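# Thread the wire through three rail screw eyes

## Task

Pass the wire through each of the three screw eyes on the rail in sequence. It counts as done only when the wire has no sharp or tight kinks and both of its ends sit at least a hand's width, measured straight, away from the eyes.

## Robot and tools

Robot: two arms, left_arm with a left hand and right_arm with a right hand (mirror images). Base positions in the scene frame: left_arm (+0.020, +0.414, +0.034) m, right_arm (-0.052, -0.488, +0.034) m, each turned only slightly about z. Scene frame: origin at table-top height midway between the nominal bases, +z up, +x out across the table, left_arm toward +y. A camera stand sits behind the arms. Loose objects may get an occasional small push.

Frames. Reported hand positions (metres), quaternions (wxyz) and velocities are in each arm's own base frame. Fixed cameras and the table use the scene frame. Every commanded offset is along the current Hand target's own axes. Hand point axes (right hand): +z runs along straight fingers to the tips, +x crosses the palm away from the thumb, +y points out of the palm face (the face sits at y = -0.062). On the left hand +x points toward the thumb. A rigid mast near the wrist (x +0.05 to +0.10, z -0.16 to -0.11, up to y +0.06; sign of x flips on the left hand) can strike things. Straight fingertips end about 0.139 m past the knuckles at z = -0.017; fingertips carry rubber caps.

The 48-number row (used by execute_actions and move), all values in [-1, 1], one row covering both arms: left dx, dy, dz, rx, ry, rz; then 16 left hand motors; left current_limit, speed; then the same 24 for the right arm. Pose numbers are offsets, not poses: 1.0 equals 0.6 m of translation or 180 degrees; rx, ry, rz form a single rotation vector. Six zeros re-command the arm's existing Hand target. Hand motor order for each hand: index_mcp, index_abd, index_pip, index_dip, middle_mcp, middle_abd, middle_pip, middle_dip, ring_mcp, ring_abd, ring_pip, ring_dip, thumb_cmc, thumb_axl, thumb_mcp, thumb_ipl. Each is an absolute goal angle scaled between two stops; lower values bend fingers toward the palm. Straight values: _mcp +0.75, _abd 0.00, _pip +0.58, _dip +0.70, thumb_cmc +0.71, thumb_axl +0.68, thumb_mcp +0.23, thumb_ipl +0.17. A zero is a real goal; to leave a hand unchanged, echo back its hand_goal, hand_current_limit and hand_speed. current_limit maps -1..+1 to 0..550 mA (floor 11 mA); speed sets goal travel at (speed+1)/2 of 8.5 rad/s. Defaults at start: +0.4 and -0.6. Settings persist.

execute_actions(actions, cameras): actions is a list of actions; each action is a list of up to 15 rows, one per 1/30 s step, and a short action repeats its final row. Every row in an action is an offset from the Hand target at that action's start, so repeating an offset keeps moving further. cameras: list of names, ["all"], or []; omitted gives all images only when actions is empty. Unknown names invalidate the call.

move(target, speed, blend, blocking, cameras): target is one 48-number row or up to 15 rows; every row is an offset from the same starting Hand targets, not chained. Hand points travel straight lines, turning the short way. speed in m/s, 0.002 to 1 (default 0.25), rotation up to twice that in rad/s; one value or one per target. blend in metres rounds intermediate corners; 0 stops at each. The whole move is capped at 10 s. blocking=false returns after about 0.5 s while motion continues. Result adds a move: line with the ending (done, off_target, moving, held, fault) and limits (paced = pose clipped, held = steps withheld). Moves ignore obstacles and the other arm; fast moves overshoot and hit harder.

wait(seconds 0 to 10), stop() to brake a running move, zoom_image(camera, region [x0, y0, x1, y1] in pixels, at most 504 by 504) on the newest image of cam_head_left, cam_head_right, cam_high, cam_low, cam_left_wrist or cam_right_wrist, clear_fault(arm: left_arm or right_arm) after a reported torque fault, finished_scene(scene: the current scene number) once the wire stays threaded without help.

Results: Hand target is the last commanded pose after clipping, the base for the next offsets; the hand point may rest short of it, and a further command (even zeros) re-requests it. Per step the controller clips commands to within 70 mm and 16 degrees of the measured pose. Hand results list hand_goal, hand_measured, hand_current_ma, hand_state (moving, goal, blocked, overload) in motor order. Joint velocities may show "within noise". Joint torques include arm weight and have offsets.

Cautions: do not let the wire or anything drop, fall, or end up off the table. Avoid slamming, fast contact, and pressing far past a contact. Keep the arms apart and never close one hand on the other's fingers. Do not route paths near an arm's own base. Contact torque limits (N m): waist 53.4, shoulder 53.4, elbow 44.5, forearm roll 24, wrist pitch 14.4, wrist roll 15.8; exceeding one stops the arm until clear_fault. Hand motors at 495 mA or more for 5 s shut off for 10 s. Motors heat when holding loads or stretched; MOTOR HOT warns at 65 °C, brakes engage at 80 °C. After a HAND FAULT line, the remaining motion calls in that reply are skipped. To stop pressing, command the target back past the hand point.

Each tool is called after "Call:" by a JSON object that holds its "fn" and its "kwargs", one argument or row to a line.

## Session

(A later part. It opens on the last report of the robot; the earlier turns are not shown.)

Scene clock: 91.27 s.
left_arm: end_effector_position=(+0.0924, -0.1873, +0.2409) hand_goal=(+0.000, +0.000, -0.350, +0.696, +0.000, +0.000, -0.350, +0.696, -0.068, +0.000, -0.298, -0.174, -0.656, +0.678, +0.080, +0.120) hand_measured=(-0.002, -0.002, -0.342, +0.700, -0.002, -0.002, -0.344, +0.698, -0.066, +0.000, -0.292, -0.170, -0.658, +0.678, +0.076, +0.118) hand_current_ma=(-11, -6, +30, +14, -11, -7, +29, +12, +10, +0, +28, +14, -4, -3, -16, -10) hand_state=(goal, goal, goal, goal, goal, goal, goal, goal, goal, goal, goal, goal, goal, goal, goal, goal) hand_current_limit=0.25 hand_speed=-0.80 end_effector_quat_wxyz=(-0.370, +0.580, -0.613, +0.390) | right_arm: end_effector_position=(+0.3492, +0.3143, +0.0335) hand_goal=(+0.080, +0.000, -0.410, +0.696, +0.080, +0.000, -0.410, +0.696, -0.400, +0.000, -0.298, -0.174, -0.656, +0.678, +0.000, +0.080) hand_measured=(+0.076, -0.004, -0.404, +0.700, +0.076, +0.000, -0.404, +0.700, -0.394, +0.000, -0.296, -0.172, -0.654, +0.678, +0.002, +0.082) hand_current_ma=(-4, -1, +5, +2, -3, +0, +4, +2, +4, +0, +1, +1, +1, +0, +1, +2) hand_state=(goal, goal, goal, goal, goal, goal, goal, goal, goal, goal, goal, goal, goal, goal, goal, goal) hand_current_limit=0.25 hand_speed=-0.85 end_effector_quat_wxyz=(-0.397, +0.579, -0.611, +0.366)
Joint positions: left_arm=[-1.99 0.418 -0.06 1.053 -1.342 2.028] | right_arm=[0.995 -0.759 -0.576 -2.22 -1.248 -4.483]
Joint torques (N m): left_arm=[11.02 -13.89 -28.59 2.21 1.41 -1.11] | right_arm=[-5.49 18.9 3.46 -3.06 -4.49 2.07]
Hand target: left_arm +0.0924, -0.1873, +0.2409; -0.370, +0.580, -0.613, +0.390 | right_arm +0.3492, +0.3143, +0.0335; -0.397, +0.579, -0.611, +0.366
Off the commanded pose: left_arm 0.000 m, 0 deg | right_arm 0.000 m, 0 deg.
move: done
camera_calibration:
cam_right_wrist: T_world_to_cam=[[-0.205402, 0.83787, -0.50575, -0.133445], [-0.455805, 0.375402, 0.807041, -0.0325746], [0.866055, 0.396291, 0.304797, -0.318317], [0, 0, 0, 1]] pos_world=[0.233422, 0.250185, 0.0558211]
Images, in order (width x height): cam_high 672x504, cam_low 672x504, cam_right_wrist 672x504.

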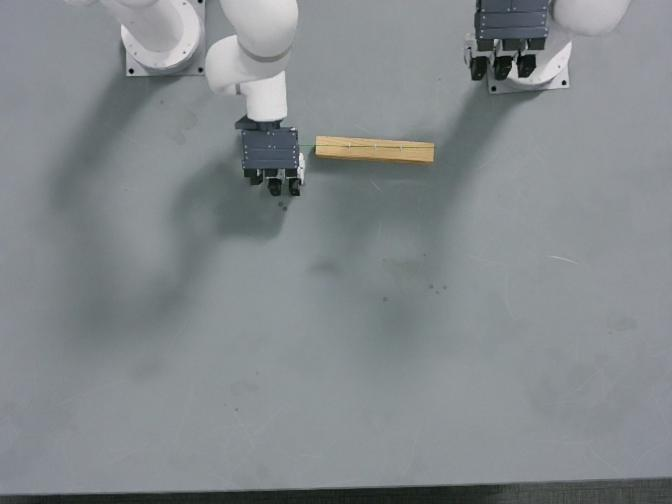

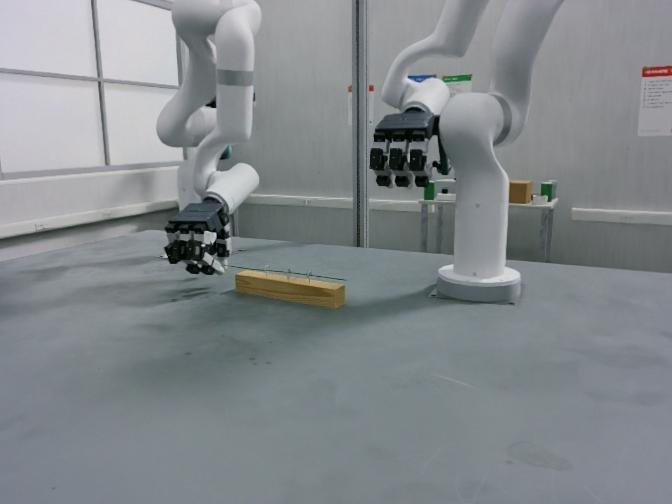

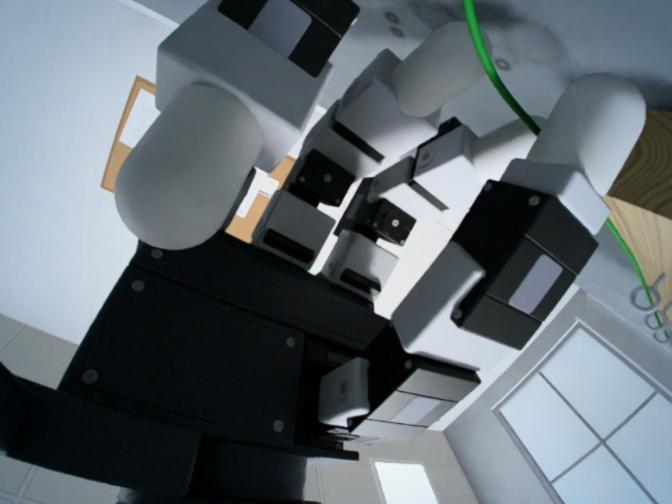

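Call:
{"fn": "move", "kwargs": {
  "target": [
    [0,0,0,0,0,0, 0.0,0,-0.35,0.696, 0.0,0,-0.35,0.696, -0.068,0,-0.299,-0.174, -0.657,0.677,0.08,0.12, 0.25,-0.8, 0,0.0023,0.0011,0,0,0, -0.234,0,-0.124,0.696, -0.234,0,-0.124,0.696, -0.40,0,-0.299,-0.174, -0.657,0.677,0.0,0.08, 0.25,-0.8],
    [0,0,0,0,0,0, 0.0,0,-0.35,0.696, 0.0,0,-0.35,0.696, -0.068,0,-0.299,-0.174, -0.657,0.677,0.08,0.12, 0.25,-0.8, 0,0.0023,0.0011,0,0,0, -0.40,0,-0.08,0.696, -0.40,0,-0.08,0.696, -0.40,0,-0.299,-0.174, -0.657,0.677,-0.12,0.0, 0.25,-0.8]
  ],
  "speed": 0.04,
  "cameras": ["cam_low","cam_high","cam_right_wrist"]
}}

Call:
{"fn": "zoom_image", "kwargs": {
  "camera": "cam_high",
  "region": [300, 110, 450, 180]
}}

Call:
{"fn": "zoom_image", "kwargs": {
  "camera": "cam_low",
  "region": [190, 240, 290, 300]
}}

Call:
{"fn": "zoom_image", "kwargs": {
  "camera": "cam_right_wrist",
  "region": [400, 0, 672, 260]
}}

Scene clock: 92.93 s.
left_arm: end_effector_position=(+0.0924, -0.1873, +0.2409) hand_goal=(+0.000, +0.000, -0.350, +0.696, +0.000, +0.000, -0.350, +0.696, -0.068, +0.000, -0.298, -0.174, -0.656, +0.678, +0.080, +0.120) hand_measured=(-0.002, -0.002, -0.342, +0.700, -0.002, -0.002, -0.344, +0.698, -0.066, +0.000, -0.292, -0.170, -0.658, +0.678, +0.076, +0.118) hand_current_ma=(-11, -6, +30, +14, -11, -7, +29, +12, +10, +0, +28, +14, -4, -3, -16, -10) hand_state=(goal, goal, goal, goal, goal, goal, goal, goal, goal, goal, goal, goal, goal, goal, goal, goal) hand_current_limit=0.25 hand_speed=-0.80 end_effector_quat_wxyz=(-0.370, +0.580, -0.613, +0.390) | right_arm: end_effector_position=(+0.3492, +0.3144, +0.0319) hand_goal=(-0.400, +0.000, -0.080, +0.696, -0.400, +0.000, -0.080, +0.696, -0.400, +0.000, -0.298, -0.174, -0.656, +0.678, -0.120, +0.000) hand_measured=(-0.260, -0.002, -0.056, +0.702, -0.284, +0.000, -0.058, +0.702, -0.394, +0.000, -0.296, -0.172, -0.654, +0.678, -0.012, +0.046) hand_current_ma=(+344, -1, +34, +5, +344, +0, +31, +6, +4, +0, +1, +1, +1, +0, +344, +143) hand_state=(blocked, goal, blocked, goal, blocked, goal, blocked, goal, goal, goal, goal, goal, goal, goal, blocked, blocked) hand_current_limit=0.25 hand_speed=-0.80 end_effector_quat_wxyz=(-0.397, +0.579, -0.611, +0.366)
Joint positions: left_arm=[-1.99 0.418 -0.06 1.053 -1.342 2.028] | right_arm=[0.995 -0.764 -0.578 -2.22 -1.25 -4.481]
Joint torques (N m): left_arm=[9.69 -15.99 -27.82 2.45 1.53 -1.22] | right_arm=[7.24 19.55 -20.08 -3.38 -4.34 1.93]
Hand target: left_arm +0.0924, -0.1873, +0.2409; -0.370, +0.580, -0.613, +0.390 | right_arm +0.3492, +0.3144, +0.0319; -0.397, +0.579, -0.611, +0.366
Off the commanded pose: left_arm 0.000 m, 0 deg | right_arm 0.000 m, 0 deg.
move: done
camera_calibration:
cam_right_wrist: T_world_to_cam=[[-0.205402, 0.83787, -0.50575, -0.134255], [-0.455805, 0.375402, 0.807041, -0.0312834], [0.866055, 0.396291, 0.304797, -0.317829], [0, 0, 0, 1]] pos_world=[0.233422, 0.250185, 0.0542211]
Images, in order (width x height): cam_high 672x504, cam_low 672x504, cam_right_wrist 672x504.

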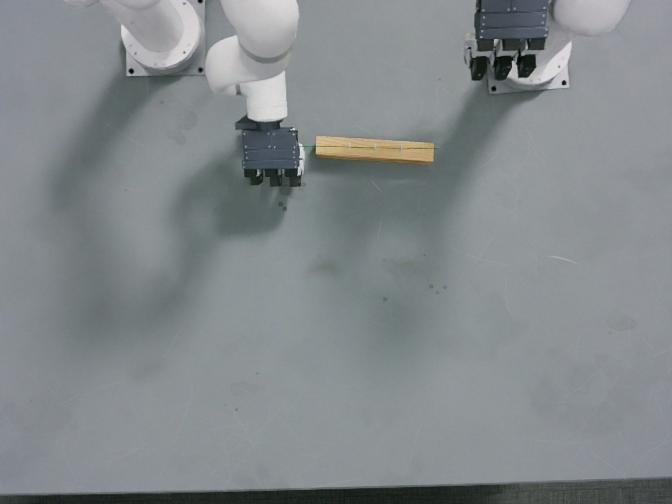

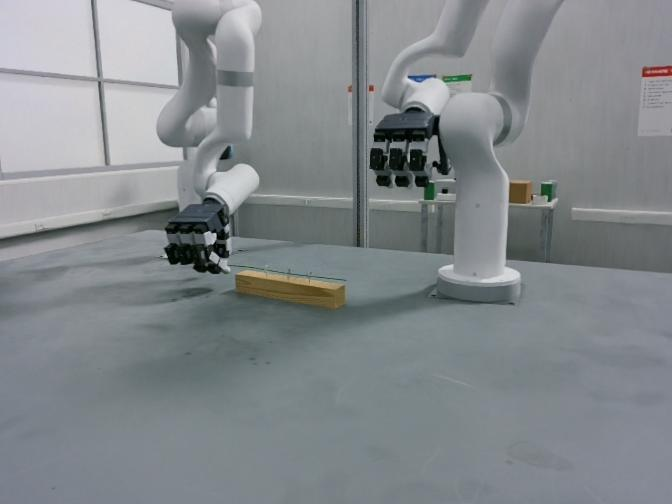

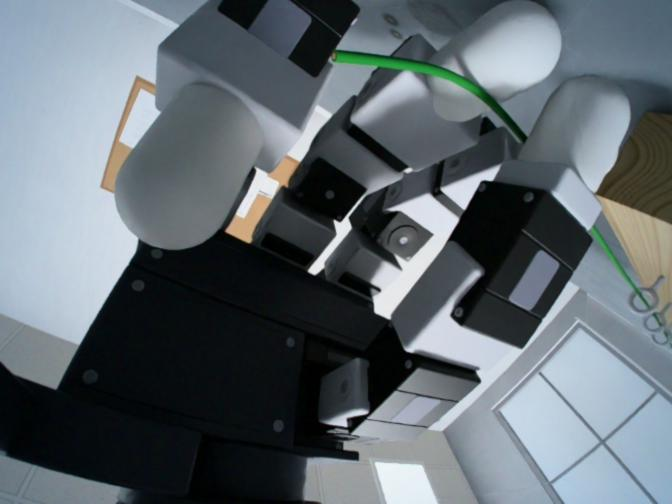

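Scaled by 3.360 from the camera's 672x504 image, which has a finer 960x720 frame.

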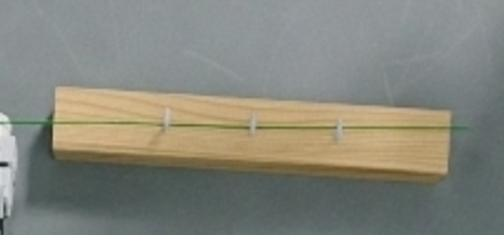

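Scaled by 5.040 from the camera's 672x504 image, which has a finer 960x720 frame.

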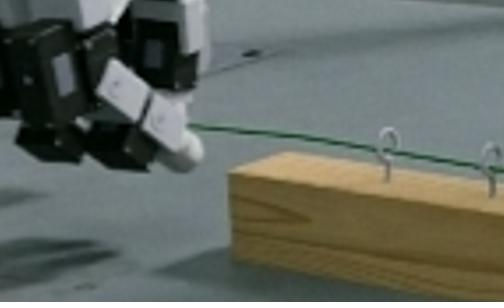

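Scaled by 1.853 from the camera's 672x504 image, which has a finer 960x720 frame.

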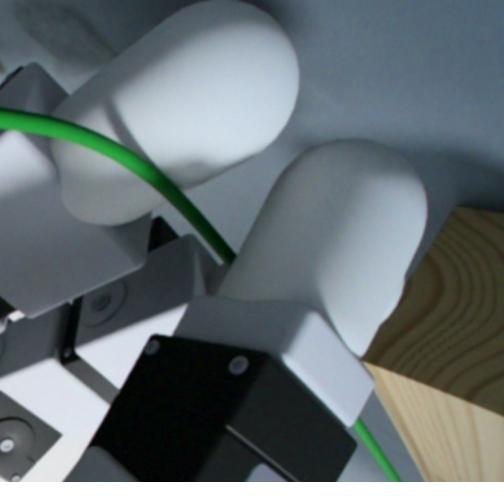

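Call:
{"fn": "move", "kwargs": {
  "target": [0,0,0,0,0,0, 0.0,0,-0.35,0.696, 0.0,0,-0.35,0.696, -0.068,0,-0.299,-0.174, -0.657,0.677,0.08,0.12, 0.25,-0.8, -0.0398,0.0009,0.0040,0,0,0, -0.40,0,-0.08,0.696, -0.40,0,-0.08,0.696, -0.40,0,-0.299,-0.174, -0.657,0.677,-0.12,0.0, 0.25,-0.8],
  "speed": 0.03,
  "cameras": ["cam_low","cam_high"]
}}

Call:
{"fn": "zoom_image", "kwargs": {
  "camera": "cam_high",
  "region": [300, 110, 460, 180]
}}

Call:
{"fn": "zoom_image", "kwargs": {
  "camera": "cam_low",
  "region": [190, 240, 290, 300]
}}

Call:
{"fn": "zoom_image", "kwargs": {
  "camera": "cam_high",
  "region": [390, 120, 460, 180]
}}

Scene clock: 94.70 s.
left_arm: end_effector_position=(+0.0924, -0.1873, +0.2409) hand_goal=(+0.000, +0.000, -0.350, +0.696, +0.000, +0.000, -0.350, +0.696, -0.068, +0.000, -0.298, -0.174, -0.656, +0.678, +0.080, +0.120) hand_measured=(-0.002, -0.002, -0.342, +0.700, -0.002, -0.002, -0.344, +0.698, -0.066, +0.000, -0.292, -0.170, -0.658, +0.678, +0.076, +0.118) hand_current_ma=(-11, -6, +30, +14, -11, -7, +29, +12, +10, +0, +28, +14, -4, -3, -16, -10) hand_state=(goal, goal, goal, goal, goal, goal, goal, goal, goal, goal, goal, goal, goal, goal, goal, goal) hand_current_limit=0.25 hand_speed=-0.80 end_effector_quat_wxyz=(-0.370, +0.580, -0.613, +0.390) | right_arm: end_effector_position=(+0.3515, +0.3383, +0.0319) hand_goal=(-0.400, +0.000, -0.080, +0.696, -0.400, +0.000, -0.080, +0.696, -0.400, +0.000, -0.298, -0.174, -0.656, +0.678, -0.120, +0.000) hand_measured=(-0.262, -0.002, -0.056, +0.702, -0.284, +0.000, -0.058, +0.704, -0.394, +0.000, -0.296, -0.172, -0.654, +0.678, -0.012, +0.046) hand_current_ma=(+344, -1, +35, +6, +344, +0, +32, +6, +4, +0, +1, +1, +1, +0, +344, +143) hand_state=(blocked, goal, blocked, goal, blocked, goal, blocked, goal, goal, goal, goal, goal, goal, goal, blocked, blocked) hand_current_limit=0.25 hand_speed=-0.80 end_effector_quat_wxyz=(-0.397, +0.579, -0.611, +0.366)
Joint positions: left_arm=[-1.99 0.418 -0.06 1.053 -1.342 2.028] | right_arm=[1.026 -0.776 -0.63 -2.18 -1.222 -4.513]
Joint torques (N m): left_arm=[9.8 -15.29 -28.28 2.5 1.69 -1.11] | right_arm=[8.24 20.89 -21.14 3.38 0.44 -1.52]
Hand target: left_arm +0.0924, -0.1873, +0.2409; -0.370, +0.580, -0.613, +0.390 | right_arm +0.3515, +0.3383, +0.0319; -0.397, +0.579, -0.611, +0.366
Off the commanded pose: left_arm 0.000 m, 0 deg | right_arm 0.000 m, 0 deg.
move: done
Images, in order (width x height): cam_high 672x504, cam_low 672x504.

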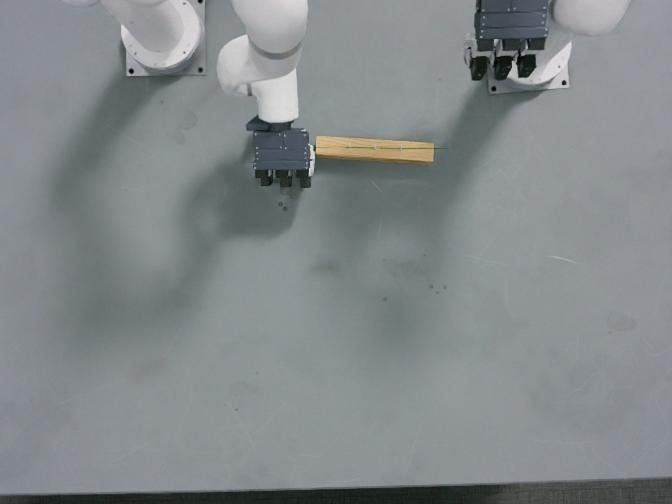

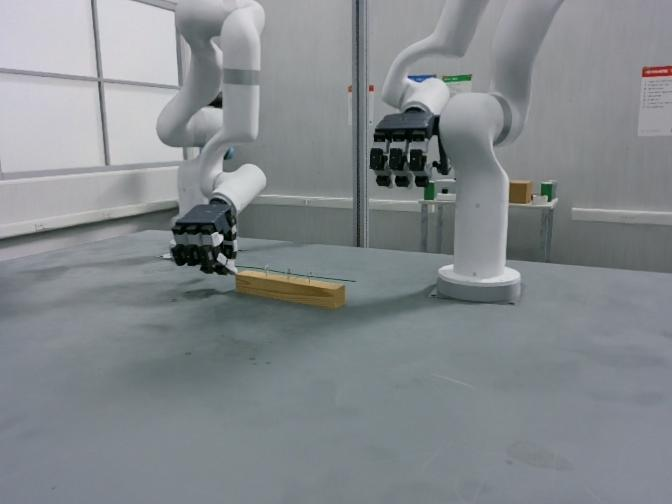

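Scaled by 3.150 from the camera's 672x504 image, which has a finer 960x720 frame.

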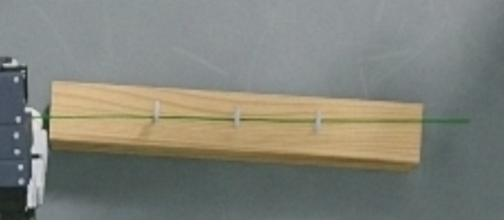

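Scaled by 5.040 from the camera's 672x504 image, which has a finer 960x720 frame.

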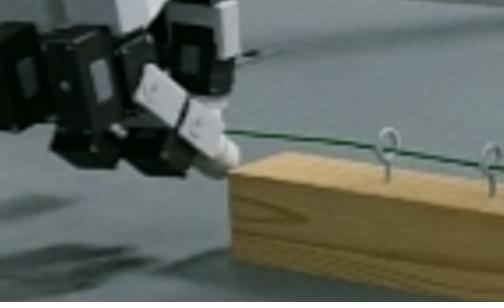

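Scaled by 7.200 from the camera's 672x504 image, which has a finer 960x720 frame.

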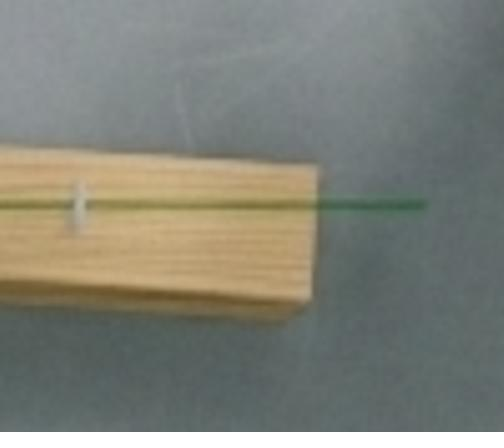

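Call:
{"fn": "move", "kwargs": {
  "target": [
    [0,0,0,0,0,0, 0.0,0,-0.35,0.696, 0.0,0,-0.35,0.696, -0.068,0,-0.299,-0.174, -0.657,0.677,0.08,0.12, 0.25,-0.8, 0,0,0,0,0,0, -0.20,0,-0.16,0.696, -0.20,0,-0.16,0.696, -0.40,0,-0.299,-0.174, -0.657,0.677,0.0,0.08, 0.25,-0.87],
    [0,0,0,0,0,0, 0.0,0,-0.35,0.696, 0.0,0,-0.35,0.696, -0.068,0,-0.299,-0.174, -0.657,0.677,0.08,0.12, 0.25,-0.8, 0,0,0,0,0,0, 0.0,0,-0.35,0.696, 0.0,0,-0.35,0.696, -0.40,0,-0.299,-0.174, -0.657,0.677,0.1,0.15, 0.25,-0.85]
  ],
  "speed": 0.05,
  "cameras": ["cam_low","cam_high","cam_right_wrist"]
}}

Call:
{"fn": "zoom_image", "kwargs": {
  "camera": "cam_low",
  "region": [190, 240, 290, 300]
}}

Scene clock: 96.53 s.
left_arm: end_effector_position=(+0.0924, -0.1873, +0.2409) hand_goal=(+0.000, +0.000, -0.350, +0.696, +0.000, +0.000, -0.350, +0.696, -0.068, +0.000, -0.298, -0.174, -0.656, +0.678, +0.080, +0.120) hand_measured=(-0.002, -0.002, -0.342, +0.700, -0.002, -0.002, -0.344, +0.698, -0.066, +0.000, -0.292, -0.170, -0.658, +0.678, +0.076, +0.118) hand_current_ma=(-11, -6, +30, +14, -11, -7, +29, +12, +10, +0, +28, +14, -4, -3, -16, -10) hand_state=(goal, goal, goal, goal, goal, goal, goal, goal, goal, goal, goal, goal, goal, goal, goal, goal) hand_current_limit=0.25 hand_speed=-0.80 end_effector_quat_wxyz=(-0.370, +0.580, -0.613, +0.390) | right_arm: end_effector_position=(+0.3515, +0.3383, +0.0319) hand_goal=(+0.000, +0.000, -0.350, +0.696, +0.000, +0.000, -0.350, +0.696, -0.400, +0.000, -0.298, -0.174, -0.656, +0.678, +0.100, +0.150) hand_measured=(-0.004, -0.002, -0.344, +0.700, -0.004, +0.000, -0.344, +0.700, -0.394, +0.000, -0.296, -0.172, -0.654, +0.678, +0.096, +0.148) hand_current_ma=(-2, -1, +5, +2, -2, +0, +4, +2, +4, +0, +1, +1, +1, +0, -3, -2) hand_state=(goal, goal, goal, goal, goal, goal, goal, goal, goal, goal, goal, goal, goal, goal, goal, goal) hand_current_limit=0.25 hand_speed=-0.85 end_effector_quat_wxyz=(-0.397, +0.579, -0.611, +0.366)
Joint positions: left_arm=[-1.99 0.418 -0.06 1.053 -1.342 2.028] | right_arm=[1.026 -0.776 -0.63 -2.18 -1.222 -4.513]
Joint torques (N m): left_arm=[10.68 -14.87 -27.8 1.91 1.64 -1.07] | right_arm=[6.62 20.17 -20.89 3.51 0.31 -1.56]
Hand target: left_arm +0.0924, -0.1873, +0.2409; -0.370, +0.580, -0.613, +0.390 | right_arm +0.3515, +0.3383, +0.0319; -0.397, +0.579, -0.611, +0.366
Off the commanded pose: left_arm 0.000 m, 0 deg | right_arm 0.000 m, 0 deg.
move: done
camera_calibration:
cam_right_wrist: T_world_to_cam=[[-0.205402, 0.83787, -0.50575, -0.153807], [-0.455805, 0.375402, 0.807041, -0.0392071], [0.866055, 0.396291, 0.304797, -0.329292], [0, 0, 0, 1]] pos_world=[0.235722, 0.274085, 0.0542211]
Images, in order (width x height): cam_high 672x504, cam_low 672x504, cam_right_wrist 672x504.

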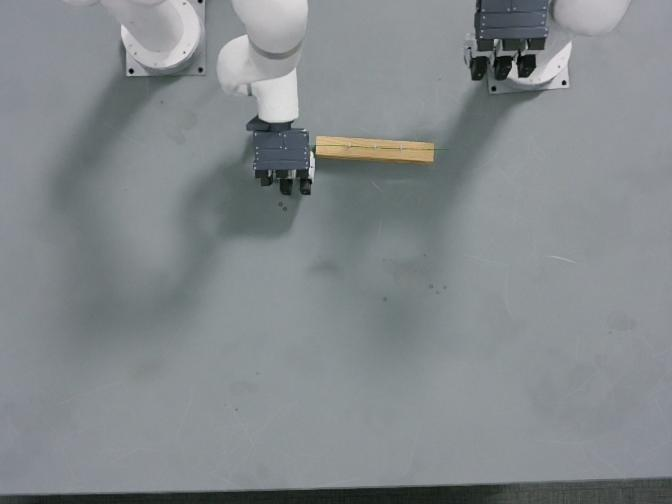

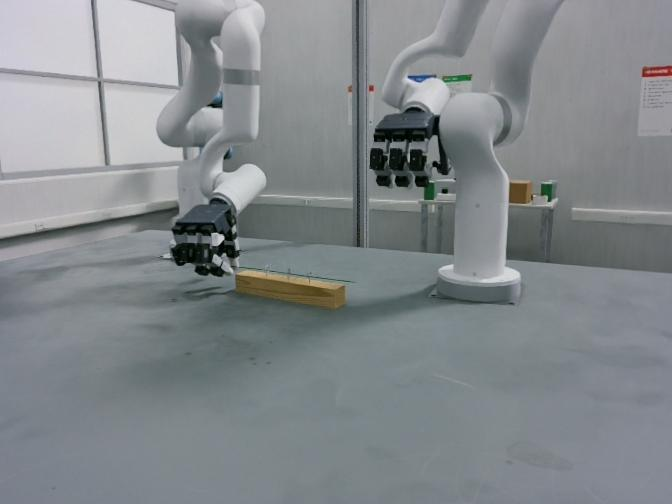

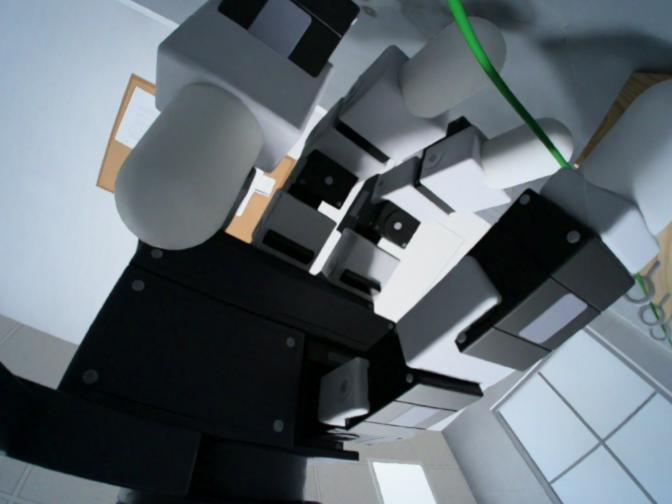

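Scaled by 5.040 from the camera's 672x504 image, which has a finer 960x720 frame.

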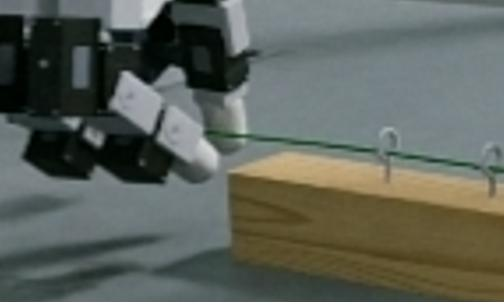

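Call:
{"fn": "move", "kwargs": {
  "target": [0,0,0,0,0,0, 0.0,0,-0.35,0.696, 0.0,0,-0.35,0.696, -0.068,0,-0.299,-0.174, -0.657,0.677,0.08,0.12, 0.25,-0.8, -0.0123,-0.1814,-0.0834,0,0,0, 0.0,0,-0.35,0.696, 0.0,0,-0.35,0.696, -0.40,0,-0.299,-0.174, -0.657,0.677,0.1,0.15, 0.25,-0.8],
  "speed": 0.07,
  "cameras": ["cam_low","cam_high"]
}}

Call:
{"fn": "zoom_image", "kwargs": {
  "camera": "cam_low",
  "region": [200, 240, 370, 320]
}}

Call:
{"fn": "zoom_image", "kwargs": {
  "camera": "cam_high",
  "region": [280, 110, 460, 180]
}}

Scene clock: 99.00 s.
left_arm: end_effector_position=(+0.0924, -0.1873, +0.2409) hand_goal=(+0.000, +0.000, -0.350, +0.696, +0.000, +0.000, -0.350, +0.696, -0.068, +0.000, -0.298, -0.174, -0.656, +0.678, +0.080, +0.120) hand_measured=(-0.002, -0.002, -0.342, +0.700, -0.002, -0.002, -0.344, +0.698, -0.066, +0.000, -0.292, -0.170, -0.658, +0.678, +0.076, +0.118) hand_current_ma=(-11, -6, +30, +14, -11, -7, +29, +12, +10, +0, +28, +14, -4, -3, -16, -10) hand_state=(goal, goal, goal, goal, goal, goal, goal, goal, goal, goal, goal, goal, goal, goal, goal, goal) hand_current_limit=0.25 hand_speed=-0.80 end_effector_quat_wxyz=(-0.370, +0.580, -0.613, +0.390) | right_arm: end_effector_position=(+0.3515, +0.3382, +0.1519) hand_goal=(+0.000, +0.000, -0.350, +0.696, +0.000, +0.000, -0.350, +0.696, -0.400, +0.000, -0.298, -0.174, -0.656, +0.678, +0.100, +0.150) hand_measured=(-0.004, -0.002, -0.344, +0.700, -0.004, +0.000, -0.344, +0.700, -0.394, +0.000, -0.296, -0.172, -0.654, +0.678, +0.096, +0.148) hand_current_ma=(-2, -1, +5, +2, -2, +0, +4, +2, +4, +0, +1, +1, +1, +0, -3, -2) hand_state=(goal, goal, goal, goal, goal, goal, goal, goal, goal, goal, goal, goal, goal, goal, goal, goal) hand_current_limit=0.25 hand_speed=-0.80 end_effector_quat_wxyz=(-0.397, +0.579, -0.611, +0.366)
Joint positions: left_arm=[-1.99 0.418 -0.06 1.053 -1.342 2.028] | right_arm=[1.026 -0.409 -0.54 -2.073 -1.075 -4.771]
Joint torques (N m): left_arm=[10.46 -15.42 -27.81 2.32 1.52 -1.1] | right_arm=[3.21 42.04 -4.78 3.03 0.52 -1.46]
Hand target: left_arm +0.0924, -0.1873, +0.2409; -0.370, +0.580, -0.613, +0.390 | right_arm +0.3514, +0.3382, +0.1519; -0.397, +0.579, -0.611, +0.366
Off the commanded pose: left_arm 0.000 m, 0 deg | right_arm 0.000 m, 0 deg.
move: done
Images, in order (width x height): cam_high 672x504, cam_low 672x504.

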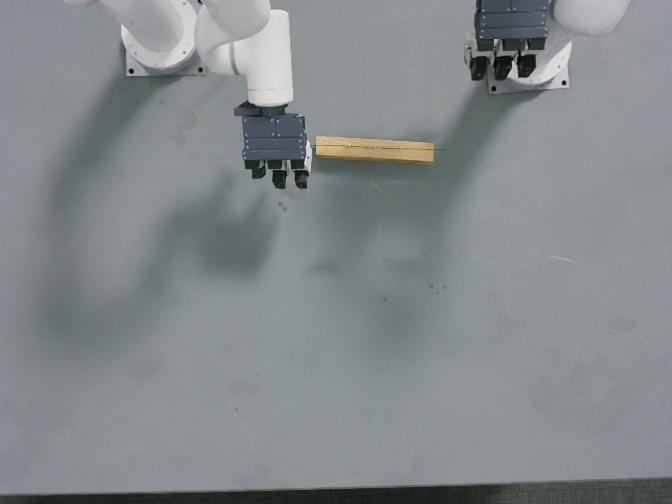

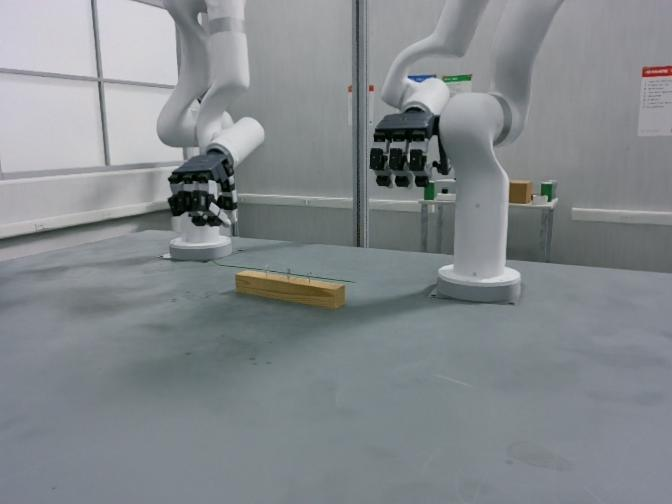

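Scaled by 2.965 from the camera's 672x504 image, which has a finer 960x720 frame.

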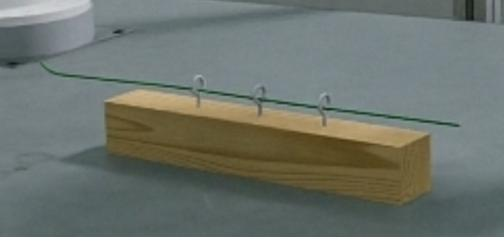

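Scaled by 2.800 from the camera's 672x504 image, which has a finer 960x720 frame.

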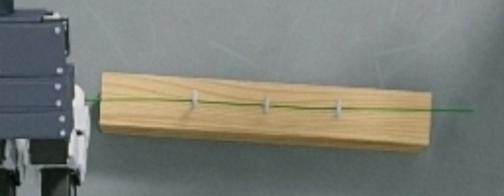

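Call:
{"fn": "finished_scene", "kwargs": {
  "scene": 2
}}

The scene is finished: the task was done.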